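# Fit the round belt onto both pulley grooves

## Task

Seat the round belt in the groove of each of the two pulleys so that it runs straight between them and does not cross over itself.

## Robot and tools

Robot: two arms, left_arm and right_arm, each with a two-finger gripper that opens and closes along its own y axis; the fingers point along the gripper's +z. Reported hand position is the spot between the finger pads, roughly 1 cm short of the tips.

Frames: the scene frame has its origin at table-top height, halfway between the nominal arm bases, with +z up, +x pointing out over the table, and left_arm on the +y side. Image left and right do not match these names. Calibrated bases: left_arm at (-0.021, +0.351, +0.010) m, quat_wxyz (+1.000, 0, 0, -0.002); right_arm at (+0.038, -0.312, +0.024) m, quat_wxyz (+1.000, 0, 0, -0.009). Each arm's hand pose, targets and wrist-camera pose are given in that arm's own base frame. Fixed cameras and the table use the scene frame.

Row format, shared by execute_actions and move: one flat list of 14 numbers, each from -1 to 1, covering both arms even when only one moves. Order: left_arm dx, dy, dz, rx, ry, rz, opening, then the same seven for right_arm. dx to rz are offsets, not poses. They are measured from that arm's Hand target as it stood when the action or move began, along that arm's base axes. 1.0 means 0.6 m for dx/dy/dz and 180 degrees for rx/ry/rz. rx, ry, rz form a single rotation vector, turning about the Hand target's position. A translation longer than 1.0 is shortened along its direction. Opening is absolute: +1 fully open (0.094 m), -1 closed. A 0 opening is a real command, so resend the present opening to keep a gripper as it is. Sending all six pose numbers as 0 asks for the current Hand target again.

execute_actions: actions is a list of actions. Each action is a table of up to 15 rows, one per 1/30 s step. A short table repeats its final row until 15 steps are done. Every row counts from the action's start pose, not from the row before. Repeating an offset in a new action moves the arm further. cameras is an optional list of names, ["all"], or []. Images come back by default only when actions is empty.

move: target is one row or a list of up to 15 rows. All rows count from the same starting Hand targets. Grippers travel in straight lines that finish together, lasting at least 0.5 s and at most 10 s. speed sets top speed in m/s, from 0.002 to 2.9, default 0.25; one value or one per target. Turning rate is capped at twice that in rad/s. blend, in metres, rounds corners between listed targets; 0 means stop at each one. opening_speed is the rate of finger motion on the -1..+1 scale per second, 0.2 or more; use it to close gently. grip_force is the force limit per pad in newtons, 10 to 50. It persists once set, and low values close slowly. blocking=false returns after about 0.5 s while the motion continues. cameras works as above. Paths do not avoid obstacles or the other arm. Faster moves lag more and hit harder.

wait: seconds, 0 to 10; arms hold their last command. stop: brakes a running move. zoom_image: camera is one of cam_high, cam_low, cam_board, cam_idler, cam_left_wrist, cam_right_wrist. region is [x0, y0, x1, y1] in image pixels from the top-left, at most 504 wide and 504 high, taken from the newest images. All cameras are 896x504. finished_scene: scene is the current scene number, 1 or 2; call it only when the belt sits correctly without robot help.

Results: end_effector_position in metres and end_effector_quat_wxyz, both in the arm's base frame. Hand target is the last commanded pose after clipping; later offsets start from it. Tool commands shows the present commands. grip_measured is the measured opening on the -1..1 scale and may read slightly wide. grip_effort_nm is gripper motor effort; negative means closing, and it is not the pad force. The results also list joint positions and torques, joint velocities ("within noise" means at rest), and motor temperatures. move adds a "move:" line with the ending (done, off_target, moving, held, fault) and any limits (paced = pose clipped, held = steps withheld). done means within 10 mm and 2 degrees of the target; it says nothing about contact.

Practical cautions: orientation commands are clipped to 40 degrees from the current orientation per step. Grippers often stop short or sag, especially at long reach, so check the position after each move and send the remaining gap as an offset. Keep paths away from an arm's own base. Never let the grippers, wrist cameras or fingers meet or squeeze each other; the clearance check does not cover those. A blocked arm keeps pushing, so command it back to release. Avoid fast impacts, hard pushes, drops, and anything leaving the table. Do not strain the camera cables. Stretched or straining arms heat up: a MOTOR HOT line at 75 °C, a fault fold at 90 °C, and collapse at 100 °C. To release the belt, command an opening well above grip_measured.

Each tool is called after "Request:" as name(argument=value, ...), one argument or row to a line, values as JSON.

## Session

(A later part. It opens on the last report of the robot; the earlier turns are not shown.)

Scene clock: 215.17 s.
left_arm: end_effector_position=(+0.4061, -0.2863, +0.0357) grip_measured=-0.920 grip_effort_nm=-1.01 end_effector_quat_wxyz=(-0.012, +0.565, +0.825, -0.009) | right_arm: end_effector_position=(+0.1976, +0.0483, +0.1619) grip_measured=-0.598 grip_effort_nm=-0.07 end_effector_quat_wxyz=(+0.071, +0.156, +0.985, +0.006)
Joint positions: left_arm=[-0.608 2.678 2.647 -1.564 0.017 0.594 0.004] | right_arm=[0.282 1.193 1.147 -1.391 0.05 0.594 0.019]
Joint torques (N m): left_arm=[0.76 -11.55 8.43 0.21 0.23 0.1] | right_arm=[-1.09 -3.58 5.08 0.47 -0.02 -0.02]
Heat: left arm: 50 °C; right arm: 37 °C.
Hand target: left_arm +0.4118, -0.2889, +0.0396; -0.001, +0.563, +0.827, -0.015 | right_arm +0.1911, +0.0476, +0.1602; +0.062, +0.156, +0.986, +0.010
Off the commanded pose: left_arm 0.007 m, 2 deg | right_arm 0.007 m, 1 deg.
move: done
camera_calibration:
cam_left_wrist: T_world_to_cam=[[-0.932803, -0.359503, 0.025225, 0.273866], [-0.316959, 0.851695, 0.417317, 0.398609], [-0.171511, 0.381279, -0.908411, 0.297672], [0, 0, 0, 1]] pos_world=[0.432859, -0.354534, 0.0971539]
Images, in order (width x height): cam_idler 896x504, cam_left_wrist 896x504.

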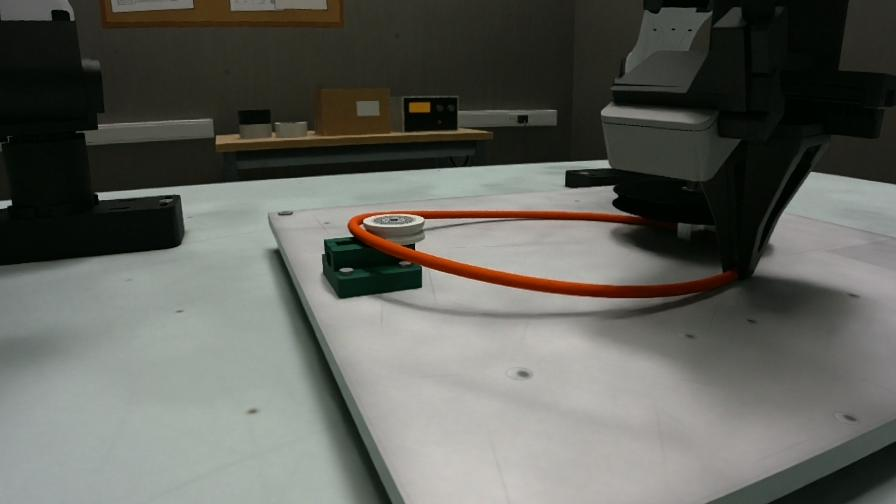

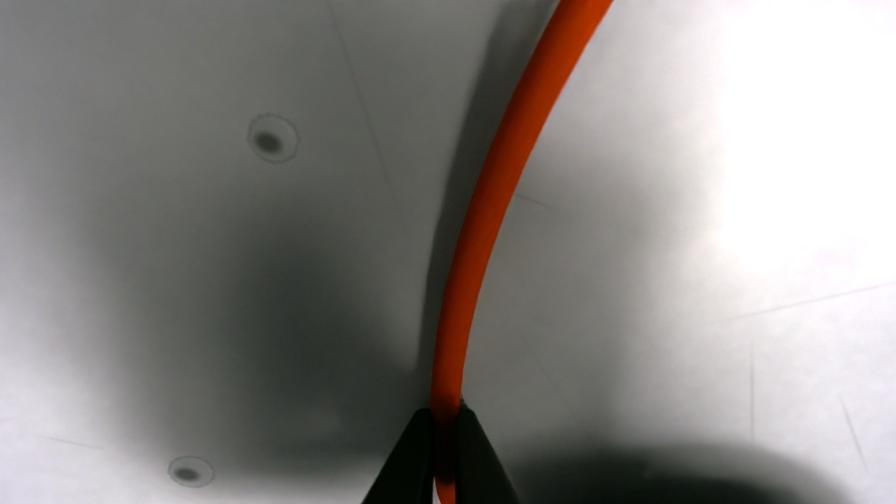

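Request:
move(
  target=[
    [0.023,0.092,0.006,0,0.0,0.12,-0.96,0,0,0,0,0,0,-0.6],
    [-0.017,0.175,0.01,0,0.0,0.25,-0.96,0,0,0,0,0,0,-0.6],
    [-0.083,0.21,0.02,0,0.0,0.37,-0.96,0,0,0,0,0,0,-0.6],
  ],
  speed=0.12,
  blend=0.02,
  cameras=["cam_idler","cam_low","cam_board","cam_left_wrist"],
)

Request:
zoom_image(
  camera="cam_idler",
  region=[580, 140, 880, 260],
)

Request:
zoom_image(
  camera="cam_low",
  region=[400, 180, 580, 270],
)

Scene clock: 221.80 s.
left_arm: end_effector_position=(+0.3583, -0.1805, +0.0384) grip_measured=-0.920 grip_effort_nm=-1.01 end_effector_quat_wxyz=(-0.010, +0.035, +0.999, -0.031) | right_arm: end_effector_position=(+0.1976, +0.0483, +0.1619) grip_measured=-0.598 grip_effort_nm=-0.07 end_effector_quat_wxyz=(+0.071, +0.156, +0.985, +0.006)
Joint positions: left_arm=[-0.439 2.101 1.64 -1.104 0.064 -0.37 0.004] | right_arm=[0.282 1.193 1.147 -1.391 0.05 0.594 0.019]
Joint torques (N m): left_arm=[2.37 -13.08 4.55 0.15 -0.41 -0.04] | right_arm=[-0.94 -3.74 5.18 0.48 -0.02 0.04]
Motor temperatures (°C): left_arm=[27 52 38 30 25 25 29] | right_arm=[26 36 35 28 24 27 26]
Heat: left arm: 52 °C; right arm: 36 °C.
Hand target: left_arm +0.3619, -0.1629, +0.0515; +0.008, +0.016, +1.000, -0.013 | right_arm +0.1911, +0.0476, +0.1602; +0.062, +0.156, +0.986, +0.010
Off the commanded pose: left_arm 0.022 m, 3 deg | right_arm 0.007 m, 1 deg.
move: off_target (left_arm)
camera_calibration:
cam_left_wrist: T_world_to_cam=[[-0.0694496, -0.995851, 0.0587926, -0.158216], [-0.902016, 0.0878589, 0.422668, 0.363745], [-0.42608, -0.0236777, -0.904375, 0.269586], [0, 0, 0, 1]] pos_world=[0.431981, -0.183135, 0.099366]
Images, in order (width x height): cam_low 896x504, cam_board 896x504, cam_idler 896x504, cam_left_wrist 896x504.

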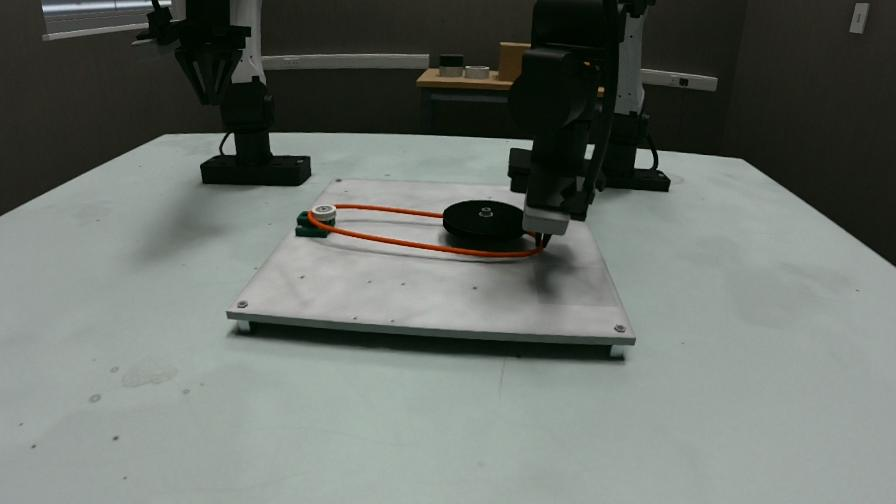

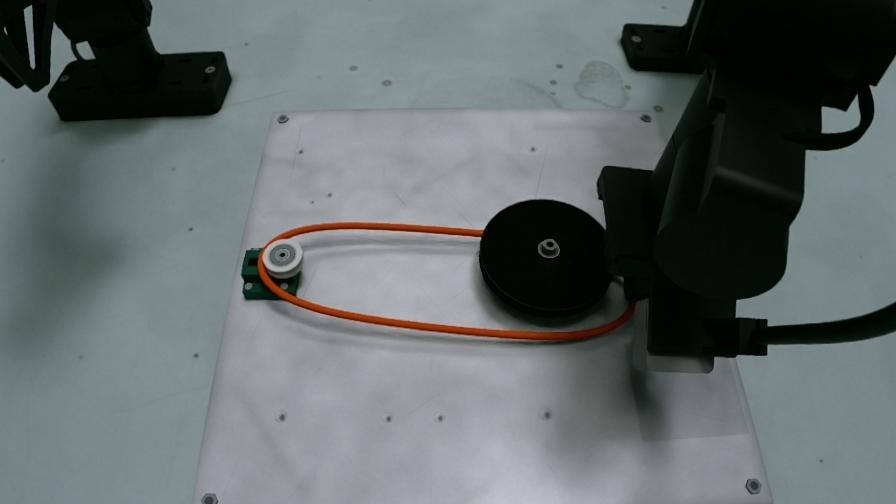

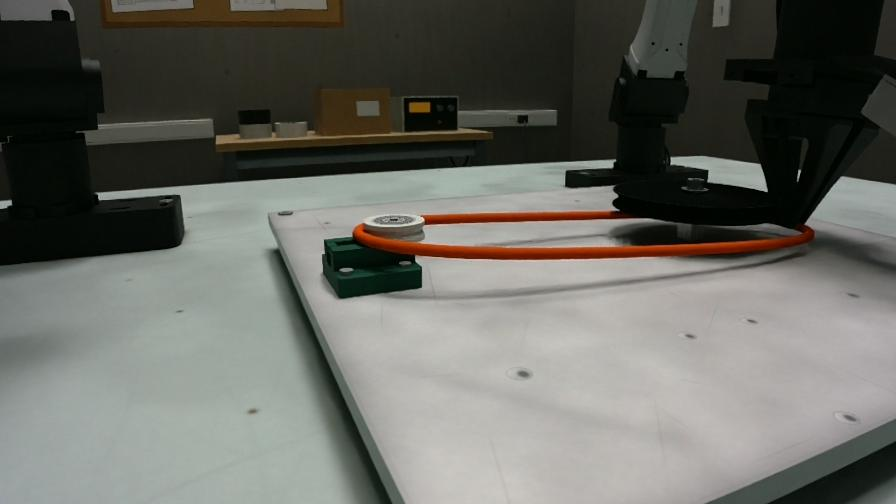

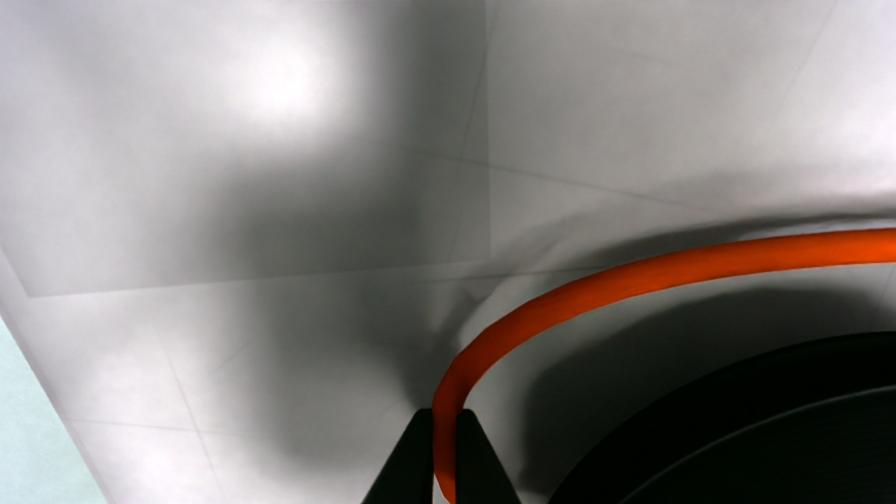

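Scaled by 1.680 from the camera's 896x504 image, which has a finer 1280x720 frame.

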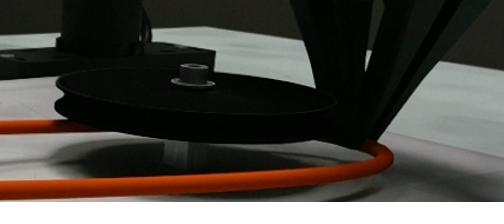

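Scaled by 2.800 from the camera's 896x504 image, which has a finer 1280x720 frame.

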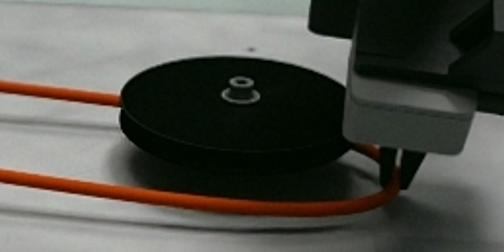

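Request:
move(
  target=[
    [0.0,0.0,0.012,-0.1,-0.03,0.0,-0.96,0,0,0,0,0,0,-0.6],
    [0.0,0.0,0.016,-0.19,-0.04,0.0,-0.96,0,0,0,0,0,0,-0.6],
  ],
  speed=0.1,
  cameras=["cam_idler","cam_low","cam_board","cam_left_wrist"],
)

Request:
zoom_image(
  camera="cam_idler",
  region=[580, 140, 880, 260],
)

Request:
zoom_image(
  camera="cam_low",
  region=[400, 180, 580, 270],
)

Scene clock: 226.73 s.
left_arm: end_effector_position=(+0.3535, -0.1750, +0.0489) grip_measured=-0.920 grip_effort_nm=-1.01 end_effector_quat_wxyz=(+0.042, +0.015, +0.949, -0.311) | right_arm: end_effector_position=(+0.1976, +0.0483, +0.1619) grip_measured=-0.598 grip_effort_nm=-0.07 end_effector_quat_wxyz=(+0.071, +0.156, +0.985, +0.006)
Joint positions: left_arm=[-0.208 1.885 1.221 -0.672 0.6 -0.248 0.004] | right_arm=[0.282 1.193 1.147 -1.391 0.05 0.594 0.019]
Joint torques (N m): left_arm=[2.78 -11.58 4.98 0.82 0.13 0.29] | right_arm=[-0.73 -3.51 5.12 0.46 -0.04 0.04]
Heat: left arm: 53 °C; right arm: 36 °C.
Hand target: left_arm +0.3620, -0.1628, +0.0611; +0.074, +0.014, +0.949, -0.305 | right_arm +0.1911, +0.0476, +0.1602; +0.062, +0.156, +0.986, +0.010
Off the commanded pose: left_arm 0.019 m, 4 deg | right_arm 0.007 m, 1 deg.
move: off_target (left_arm)
camera_calibration:
cam_left_wrist: T_world_to_cam=[[-0.0562621, -0.807998, 0.586493, -0.15136], [-0.938279, 0.243579, 0.245564, 0.403251], [-0.341273, -0.536478, -0.771831, 0.15088], [0, 0, 0, 1]] pos_world=[0.421337, -0.139578, 0.106201]
Images, in order (width x height): cam_low 896x504, cam_board 896x504, cam_idler 896x504, cam_left_wrist 896x504.

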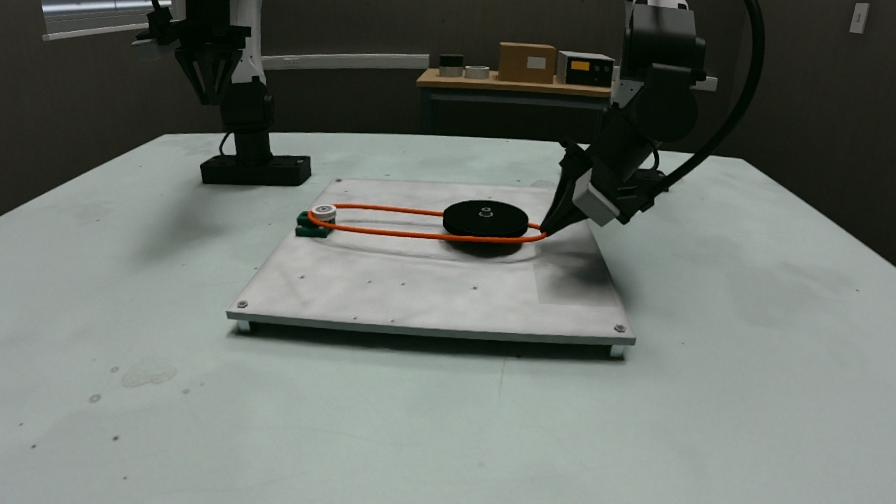

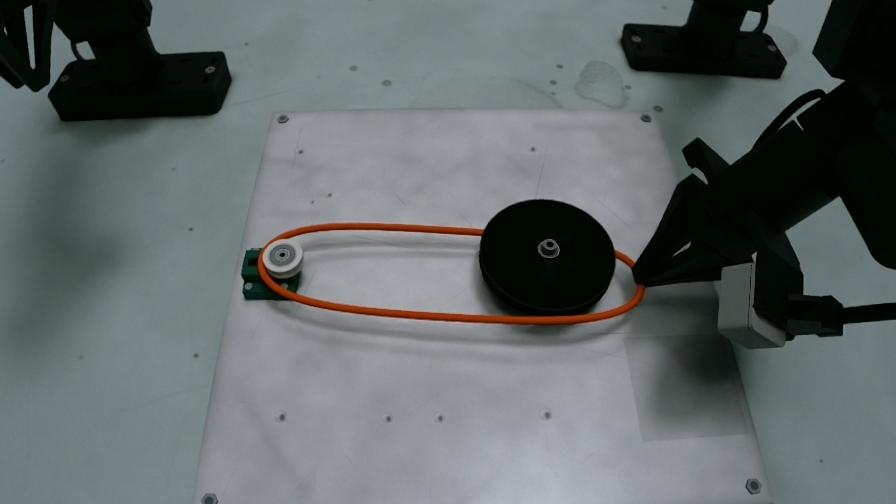

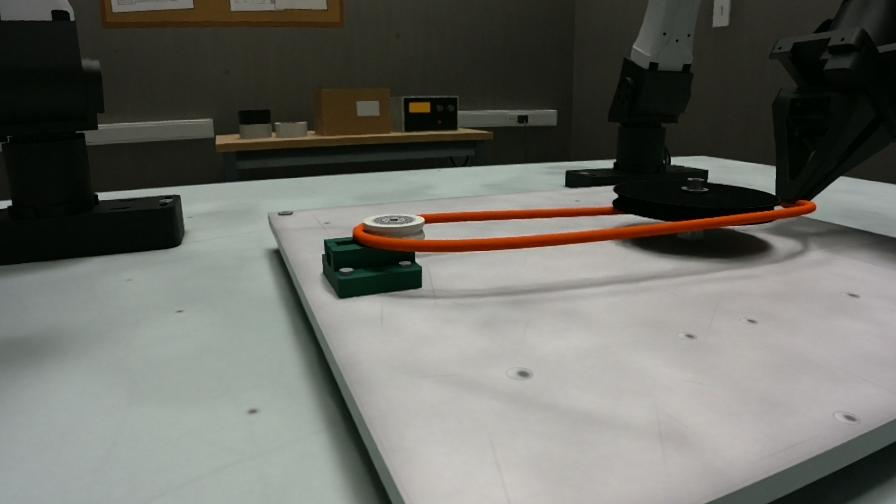

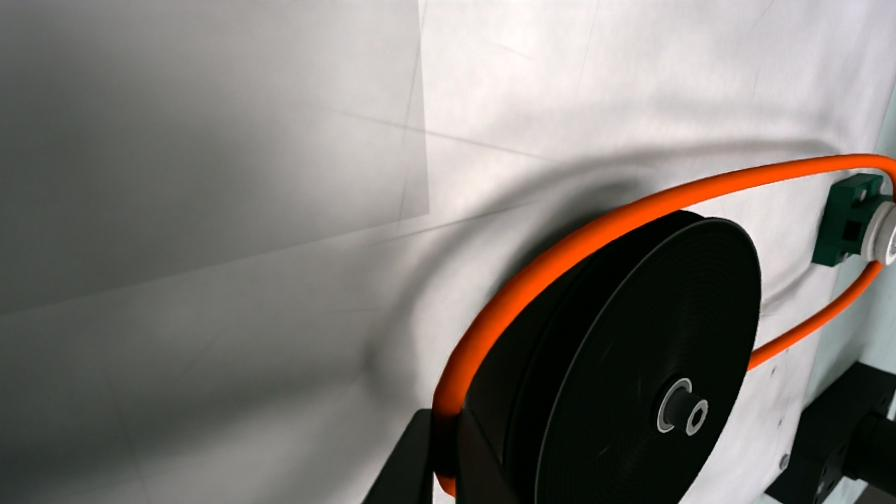

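Scaled by 1.680 from the camera's 896x504 image, which has a finer 1280x720 frame.

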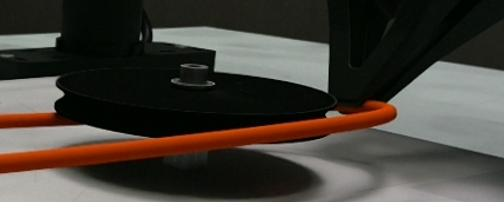

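Scaled by 2.800 from the camera's 896x504 image, which has a finer 1280x720 frame.

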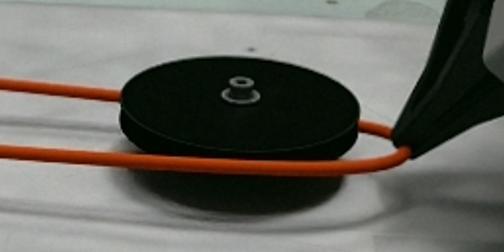

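Request:
move(
  target=[
    [0.0,0.0,0.002,-0.11,-0.025,0.0,-0.96,0,0,0,0,0,0,-0.6],
    [-0.008,-0.028,0.002,-0.11,-0.025,0.0,-0.96,0,0,0,0,0,0,-0.6],
  ],
  speed=0.06,
  cameras=["cam_idler","cam_low","cam_board","cam_left_wrist"],
)

Request:
zoom_image(
  camera="cam_idler",
  region=[580, 140, 880, 260],
)

Request:
zoom_image(
  camera="cam_low",
  region=[400, 180, 580, 270],
)

Scene clock: 233.17 s.
left_arm: end_effector_position=(+0.3498, -0.1813, +0.0473) grip_measured=-0.920 grip_effort_nm=-1.01 end_effector_quat_wxyz=(+0.080, +0.005, +0.881, -0.465) | right_arm: end_effector_position=(+0.1976, +0.0483, +0.1619) grip_measured=-0.598 grip_effort_nm=-0.07 end_effector_quat_wxyz=(+0.071, +0.156, +0.985, +0.006)
Joint positions: left_arm=[-0.117 1.876 0.983 -0.281 0.926 -0.306 0.004] | right_arm=[0.282 1.193 1.147 -1.391 0.05 0.594 0.019]
Joint torques (N m): left_arm=[0.39 -11.41 4.77 1.21 0.33 0.06] | right_arm=[-0.9 -3.48 5.12 0.44 -0.04 0.05]
Heat: left arm: 53 °C; right arm: 35 °C.
Hand target: left_arm +0.3572, -0.1797, +0.0623; +0.112, +0.013, +0.879, -0.463 | right_arm +0.1911, +0.0476, +0.1602; +0.062, +0.156, +0.986, +0.010
Off the commanded pose: left_arm 0.017 m, 4 deg | right_arm 0.007 m, 1 deg.
move: off_target (left_arm)
camera_calibration:
cam_left_wrist: T_world_to_cam=[[-0.0840282, -0.569444, 0.817724, -0.113605], [-0.957106, 0.274479, 0.0927898, 0.421102], [-0.277286, -0.774851, -0.568082, 0.0697742], [0, 0, 0, 1]] pos_world=[0.412841, -0.126211, 0.0934609]
Images, in order (width x height): cam_low 896x504, cam_board 896x504, cam_idler 896x504, cam_left_wrist 896x504.

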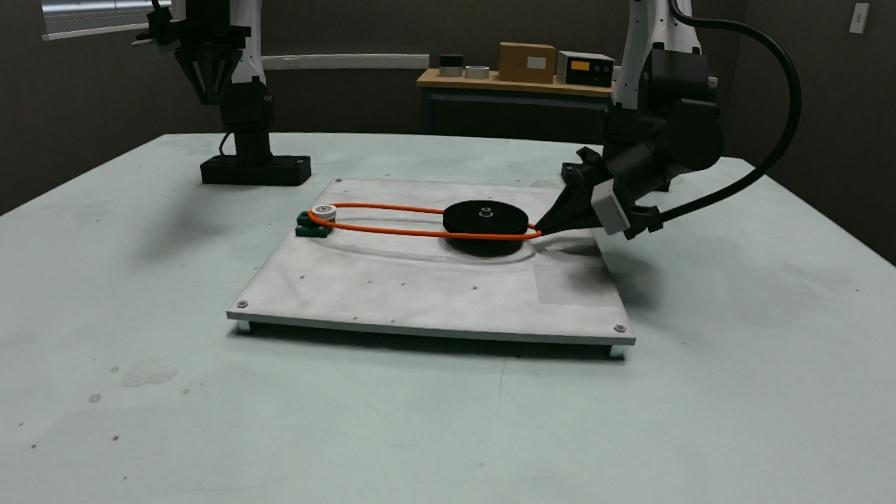

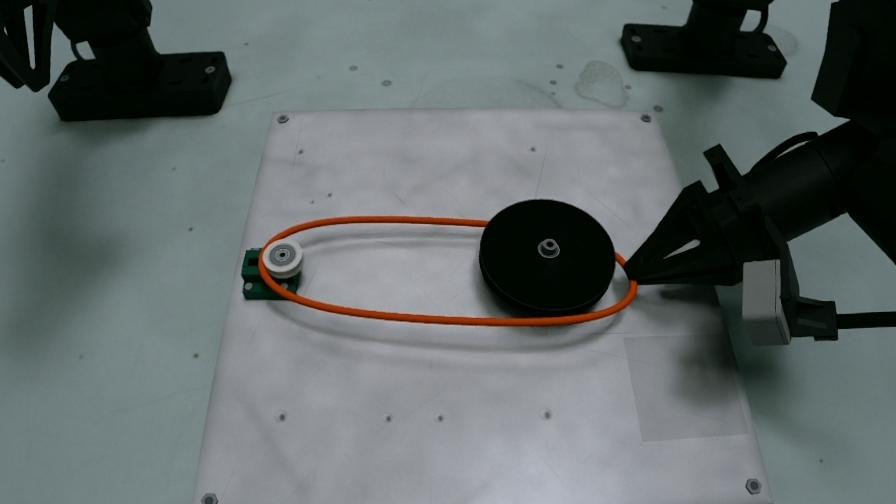

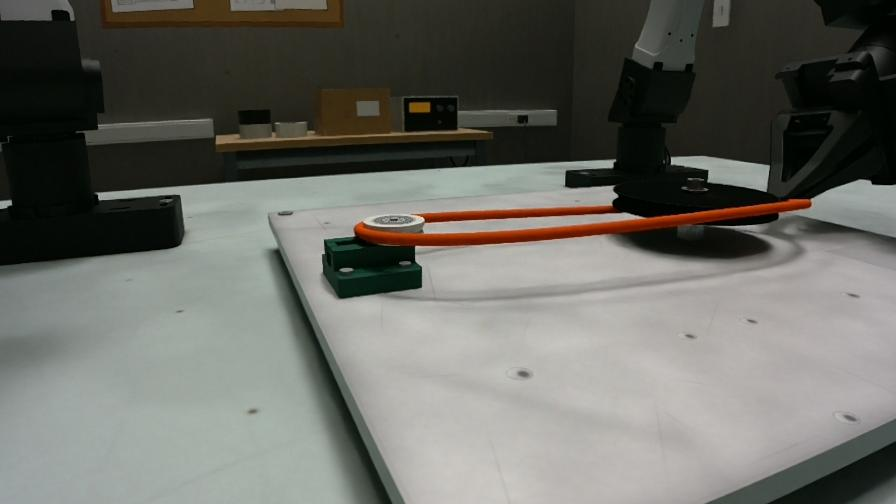

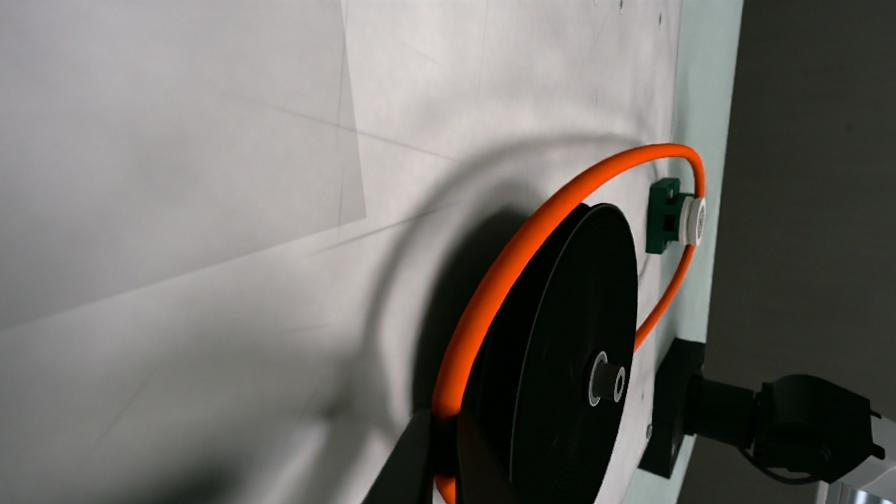

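Scaled by 1.680 from the camera's 896x504 image, which has a finer 1280x720 frame.

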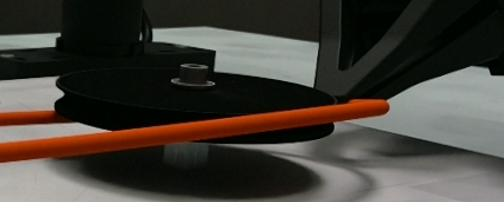

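Scaled by 2.800 from the camera's 896x504 image, which has a finer 1280x720 frame.

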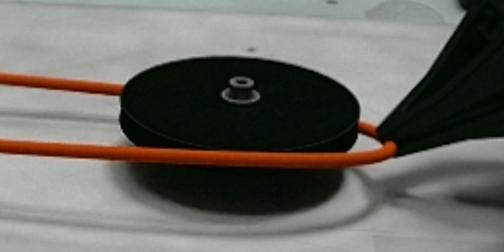

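Request:
move(
  target=[
    [0.0,-0.005,-0.006,0.0,0.018,0.0,-0.96,0,0,0,0,0,0,-0.6],
    [0.0,-0.025,-0.006,0,0.018,0.0,-0.96,0,0,0,0,0,0,-0.6],
  ],
  speed=0.05,
  cameras=["cam_idler","cam_low","cam_board","cam_left_wrist"],
)

Request:
zoom_image(
  camera="cam_idler",
  region=[580, 140, 880, 260],
)

Request:
zoom_image(
  camera="cam_low",
  region=[400, 180, 580, 270],
)

Scene clock: 235.50 s.
left_arm: end_effector_position=(+0.3462, -0.1894, +0.0442) grip_measured=-0.920 grip_effort_nm=-1.01 end_effector_quat_wxyz=(+0.062, -0.014, +0.886, -0.458) | right_arm: end_effector_position=(+0.1976, +0.0483, +0.1619) grip_measured=-0.598 grip_effort_nm=-0.07 end_effector_quat_wxyz=(+0.071, +0.156, +0.985, +0.006)
Joint positions: left_arm=[-0.147 1.876 0.983 -0.279 0.901 -0.375 0.004] | right_arm=[0.282 1.193 1.147 -1.391 0.05 0.594 0.019]
Joint torques (N m): left_arm=[-0.8 -9.2 7.13 1.15 0.45 0.03] | right_arm=[-0.92 -3.6 5.29 0.48 -0.03 0.03]
Heat: left arm: 52 °C; right arm: 35 °C.
Hand target: left_arm +0.3572, -0.1948, +0.0588; +0.087, +0.000, +0.882, -0.464 | right_arm +0.1911, +0.0476, +0.1602; +0.062, +0.156, +0.986, +0.010
Off the commanded pose: left_arm 0.019 m, 3 deg | right_arm 0.007 m, 1 deg.
move: off_target (left_arm)
camera_calibration:
cam_left_wrist: T_world_to_cam=[[-0.0319241, -0.581783, 0.812717, -0.136205], [-0.955886, 0.255326, 0.145227, 0.413812], [-0.291999, -0.772229, -0.564269, 0.0661712], [0, 0, 0, 1]] pos_world=[0.41053, -0.1338, 0.0879383]
Images, in order (width x height): cam_low 896x504, cam_board 896x504, cam_idler 896x504, cam_left_wrist 896x504.

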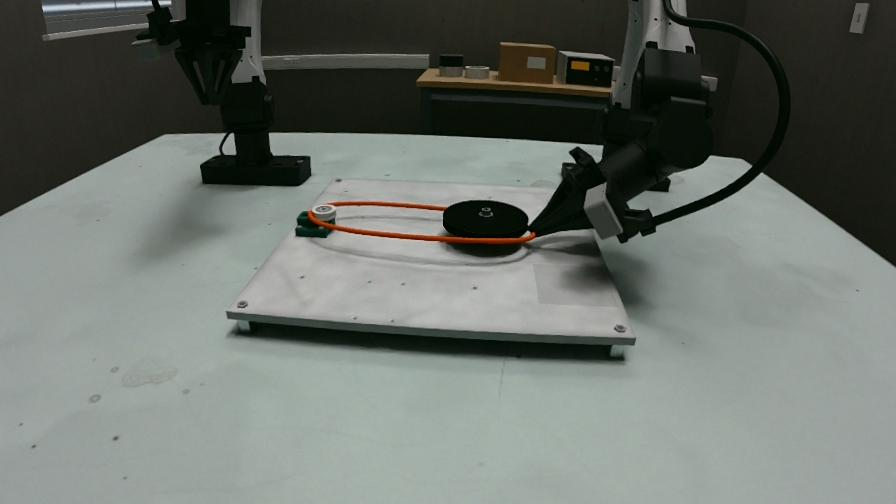

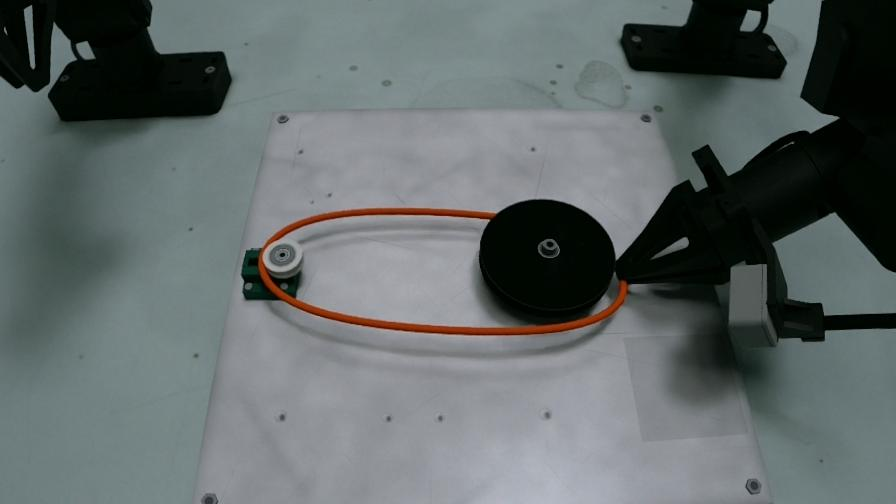

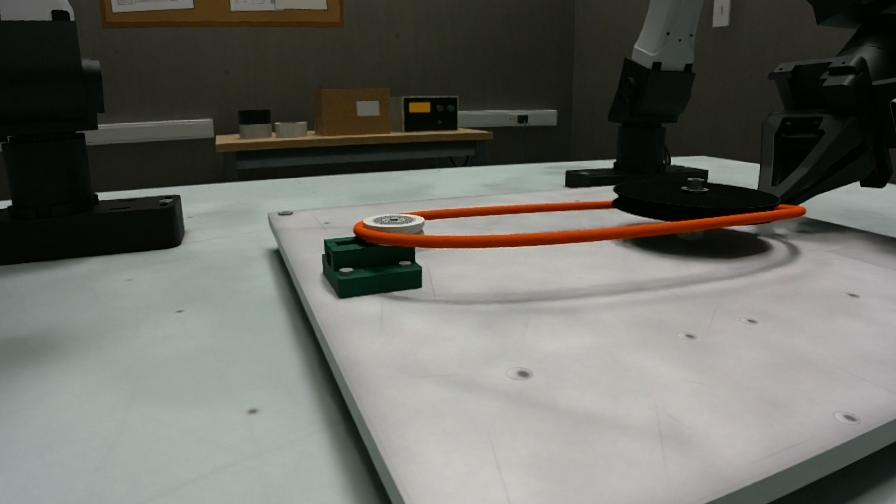

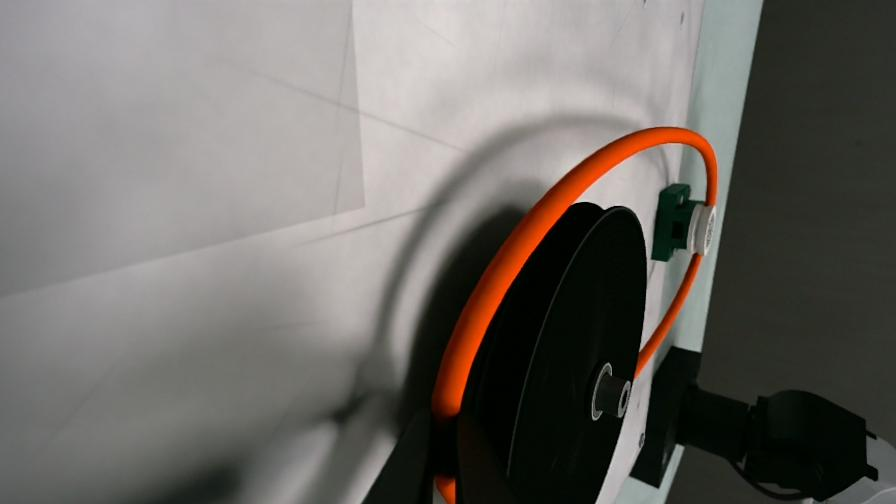

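Scaled by 1.680 from the camera's 896x504 image, which has a finer 1280x720 frame.

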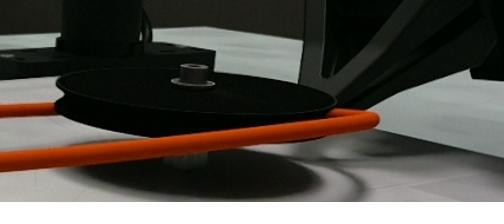

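Scaled by 2.800 from the camera's 896x504 image, which has a finer 1280x720 frame.

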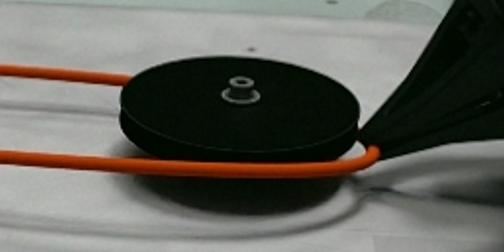

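Request:
move(
  target=[
    [0.008,0.04,0.006,0.0,-0.04,0.0,-0.96,0,0,0,0,0,0,-0.6],
  ],
  speed=0.05,
  cameras=["cam_idler","cam_low","cam_board","cam_left_wrist"],
)

Request:
zoom_image(
  camera="cam_idler",
  region=[580, 140, 880, 260],
)

Request:
zoom_image(
  camera="cam_low",
  region=[400, 180, 580, 270],
)

Scene clock: 238.33 s.
left_arm: end_effector_position=(+0.3533, -0.1787, +0.0479) grip_measured=-0.920 grip_effort_nm=-1.01 end_effector_quat_wxyz=(+0.106, +0.019, +0.880, -0.463) | right_arm: end_effector_position=(+0.1976, +0.0483, +0.1619) grip_measured=-0.598 grip_effort_nm=-0.07 end_effector_quat_wxyz=(+0.071, +0.156, +0.985, +0.006)
Joint positions: left_arm=[-0.112 1.863 0.957 -0.224 0.918 -0.289 0.004] | right_arm=[0.282 1.193 1.147 -1.391 0.05 0.594 0.019]
Joint torques (N m): left_arm=[2.35 -10.84 4.67 1.23 0.45 0.34] | right_arm=[-0.75 -3.58 5.03 0.5 -0.04 0.05]
Heat: left arm: 52 °C; right arm: 35 °C.
Hand target: left_arm +0.3620, -0.1707, +0.0624; +0.143, +0.029, +0.875, -0.463 | right_arm +0.1911, +0.0476, +0.1602; +0.062, +0.156, +0.986, +0.010
Off the commanded pose: left_arm 0.019 m, 4 deg | right_arm 0.007 m, 1 deg.
move: off_target (left_arm)
camera_calibration:
cam_left_wrist: T_world_to_cam=[[-0.131342, -0.573882, 0.808337, -0.0959921], [-0.961006, 0.273864, 0.0382828, 0.42761], [-0.243344, -0.771789, -0.587474, 0.0626965], [0, 0, 0, 1]] pos_world=[0.413585, -0.123807, 0.0980564]
Images, in order (width x height): cam_low 896x504, cam_board 896x504, cam_idler 896x504, cam_left_wrist 896x504.

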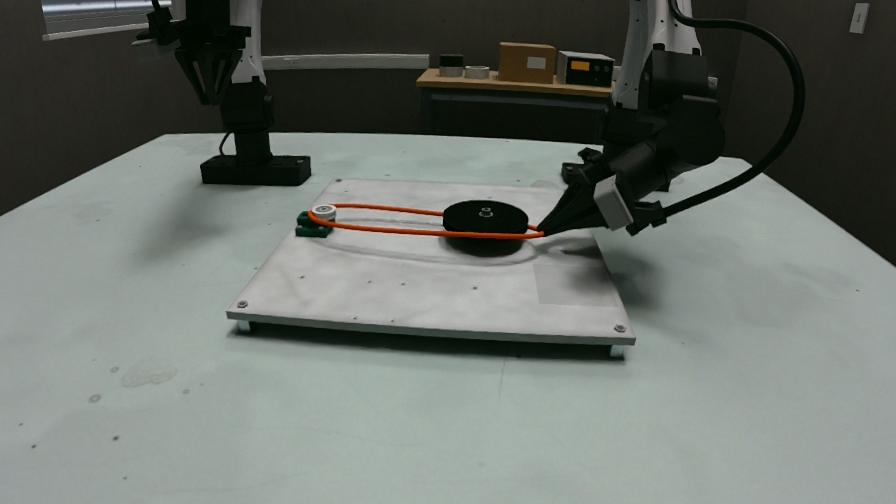

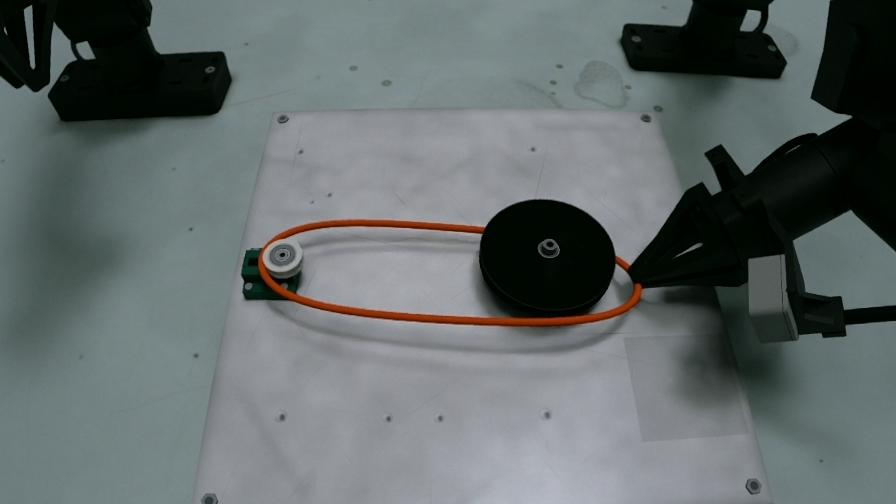

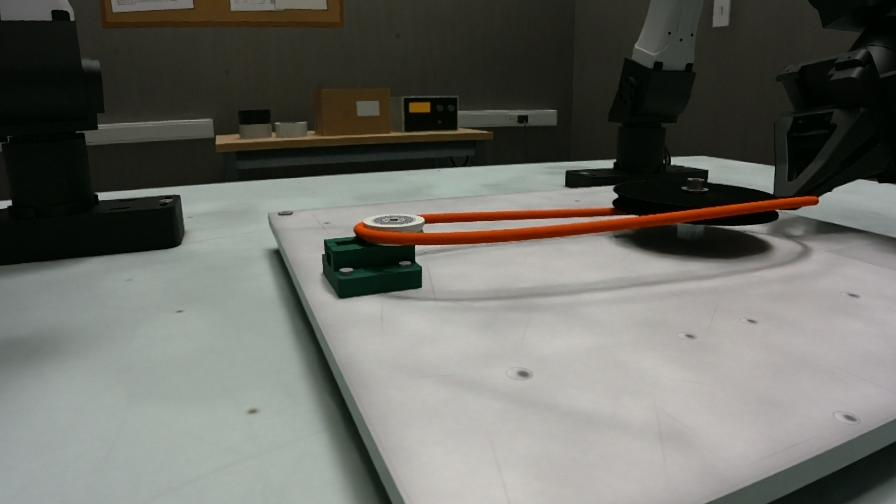

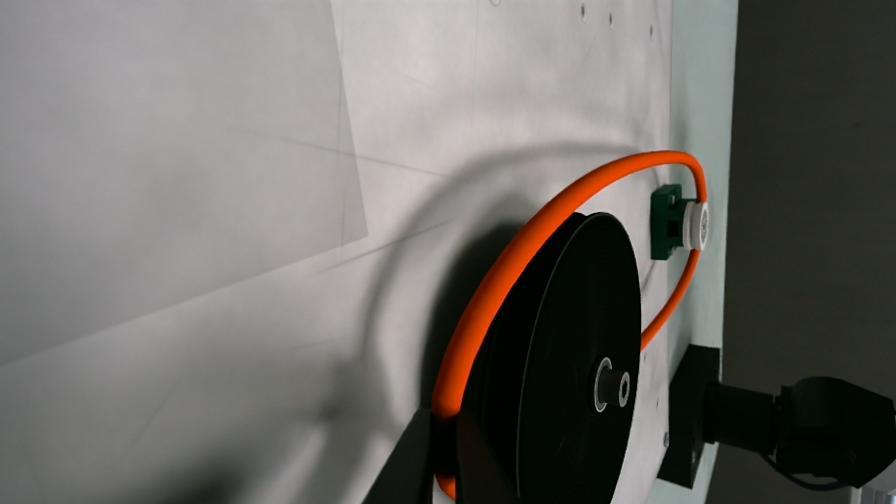

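Scaled by 1.680 from the camera's 896x504 image, which has a finer 1280x720 frame.

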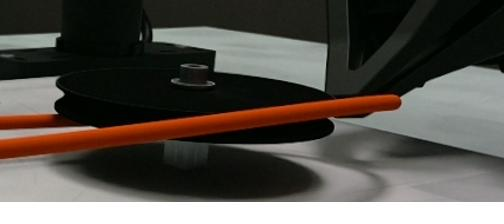

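Scaled by 2.800 from the camera's 896x504 image, which has a finer 1280x720 frame.

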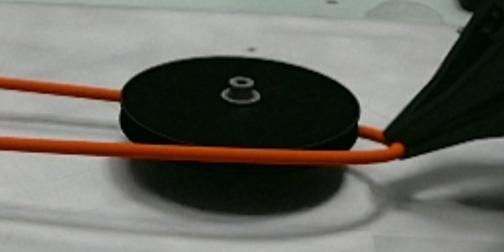

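Request:
move(
  target=[0,0,0,0,0,0,-0.6,0,0,0,0,0,0,-0.6],
  opening_speed=0.4,
  cameras=["cam_low","cam_idler","cam_left_wrist"],
)

Request:
zoom_image(
  camera="cam_low",
  region=[380, 160, 600, 290],
)

Scene clock: 242.37 s.
left_arm: end_effector_position=(+0.3575, -0.1724, +0.0494) grip_measured=-0.602 grip_effort_nm=0.14 end_effector_quat_wxyz=(+0.114, +0.013, +0.879, -0.462) | right_arm: end_effector_position=(+0.1976, +0.0483, +0.1619) grip_measured=-0.598 grip_effort_nm=-0.07 end_effector_quat_wxyz=(+0.071, +0.156, +0.985, +0.006)
Joint positions: left_arm=[-0.094 1.86 0.957 -0.219 0.918 -0.289 0.019] | right_arm=[0.282 1.193 1.147 -1.391 0.05 0.594 0.019]
Joint torques (N m): left_arm=[0.68 -10.54 4.67 1.21 0.45 0.33] | right_arm=[-1.03 -3.58 4.93 0.47 -0.05 0.04]
Heat: left arm: 53 °C; right arm: 35 °C.
Hand target: left_arm +0.3620, -0.1707, +0.0624; +0.142, +0.029, +0.875, -0.463 | right_arm +0.1911, +0.0476, +0.1602; +0.062, +0.156, +0.986, +0.010
Off the commanded pose: left_arm 0.014 m, 4 deg | right_arm 0.007 m, 1 deg.
move: off_target (left_arm)
camera_calibration:
cam_left_wrist: T_world_to_cam=[[-0.128252, -0.575259, 0.807855, -0.0943796], [-0.965961, 0.256985, 0.0296419, 0.429124], [-0.224658, -0.776554, -0.588636, 0.0618956], [0, 0, 0, 1]] pos_world=[0.416318, -0.116506, 0.0999589]
Images, in order (width x height): cam_low 896x504, cam_idler 896x504, cam_left_wrist 896x504.

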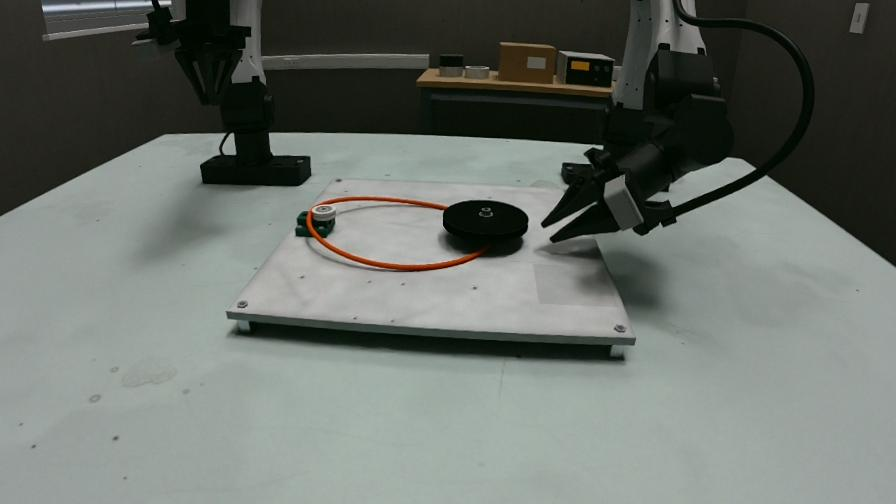

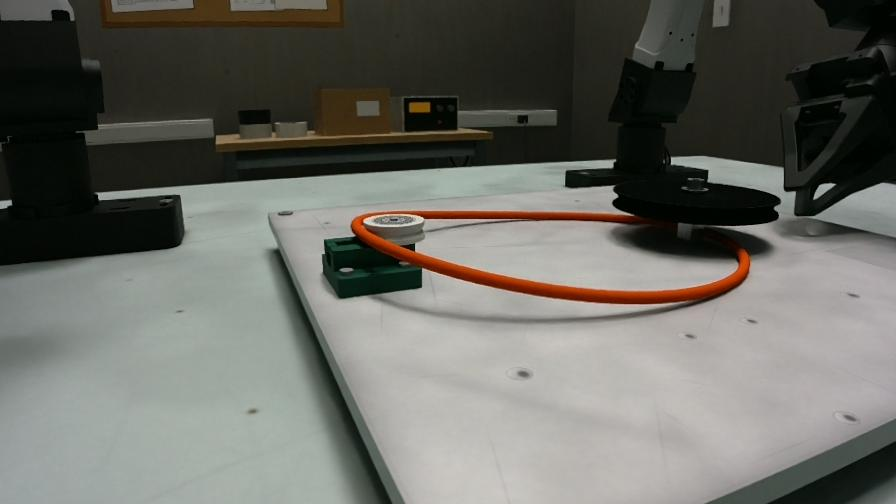

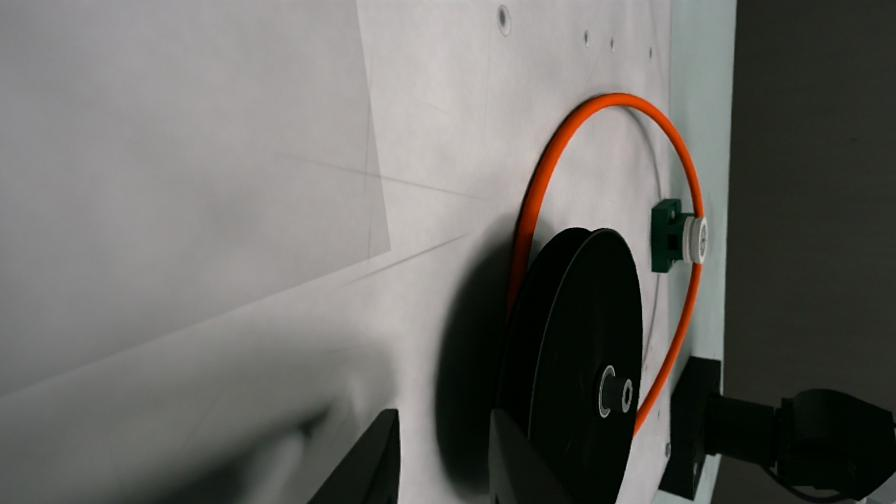

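Scaled by 2.291 from the camera's 896x504 image, which has a finer 1280x720 frame.

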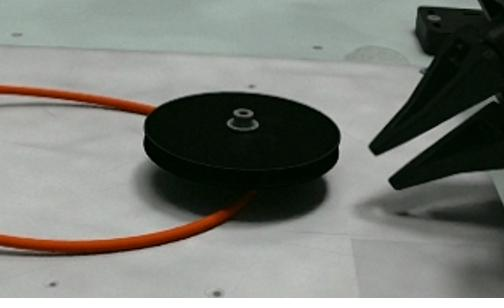

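Request:
move(
  target=[
    [0,0.09,0.07,0,0,0,-0.6,0,0,0,0,0,0,-0.6],
    [0.08,0.0,0.15,0.323,-0.095,-0.319,-0.4,0,0,0,0,0,0,-0.6],
    [0.08,-0.19,0.12,0.323,-0.095,-0.319,-0.4,0,0,0,0,0,0,-0.6],
  ],
  blend=[0.02,0.02,0],
  cameras=["cam_low","cam_left_wrist","cam_board"],
)

Scene clock: 250.30 s.
left_arm: end_effector_position=(+0.4027, -0.2854, +0.1264) grip_measured=-0.402 grip_effort_nm=0.14 end_effector_quat_wxyz=(+0.069, +0.558, +0.827, -0.006) | right_arm: end_effector_position=(+0.1976, +0.0483, +0.1619) grip_measured=-0.598 grip_effort_nm=-0.06 end_effector_quat_wxyz=(+0.071, +0.156, +0.985, +0.006)
Joint positions: left_arm=[-0.614 2.458 2.591 -1.566 0.008 0.573 0.028] | right_arm=[0.282 1.193 1.147 -1.391 0.05 0.594 0.019]
Joint torques (N m): left_arm=[0.81 -11.1 8.53 0.5 0.02 -0.03] | right_arm=[-1.02 -3.6 5.01 0.47 -0.03 0.01]
Heat: left arm: 52 °C; right arm: 35 °C.
Hand target: left_arm +0.4099, -0.2848, +0.1343; +0.000, +0.551, +0.834, -0.001 | right_arm +0.1911, +0.0476, +0.1602; +0.062, +0.156, +0.986, +0.010
Off the commanded pose: left_arm 0.011 m, 8 deg | right_arm 0.007 m, 1 deg.
joint sent to its limit (left arm) — joint 4 (wrist pitch), lower limit. The joint targets are off in orientation, not in position.
move: off_target (left_arm); blend cut to 0 m at target 2; target 2's new opening was sent with left_arm's hand 0.008 m and 4 deg from that target
camera_calibration:
cam_left_wrist: T_world_to_cam=[[-0.923578, -0.376874, -0.0704925, 0.272136], [-0.380239, 0.876732, 0.29455, 0.407116], [-0.0492051, 0.298844, -0.953033, 0.311905], [0, 0, 0, 1]] pos_world=[0.421488, -0.347581, 0.196523]
Images, in order (width x height): cam_low 896x504, cam_board 896x504, cam_left_wrist 896x504.

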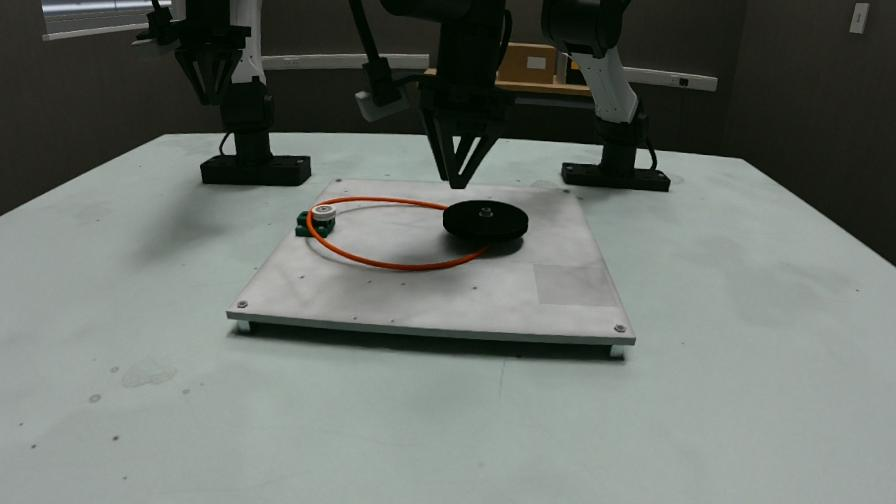

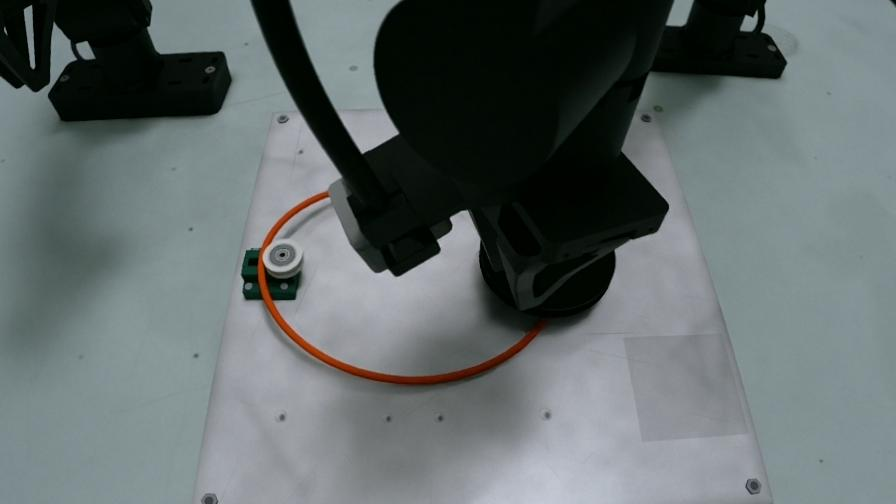

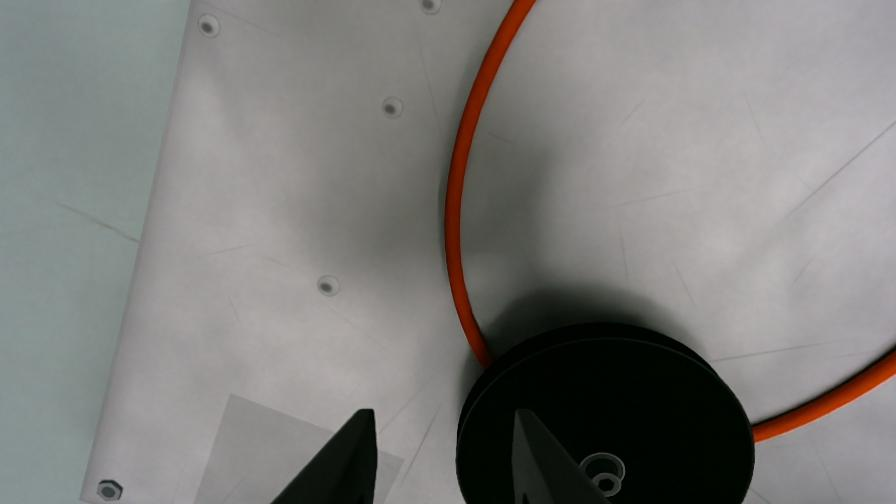

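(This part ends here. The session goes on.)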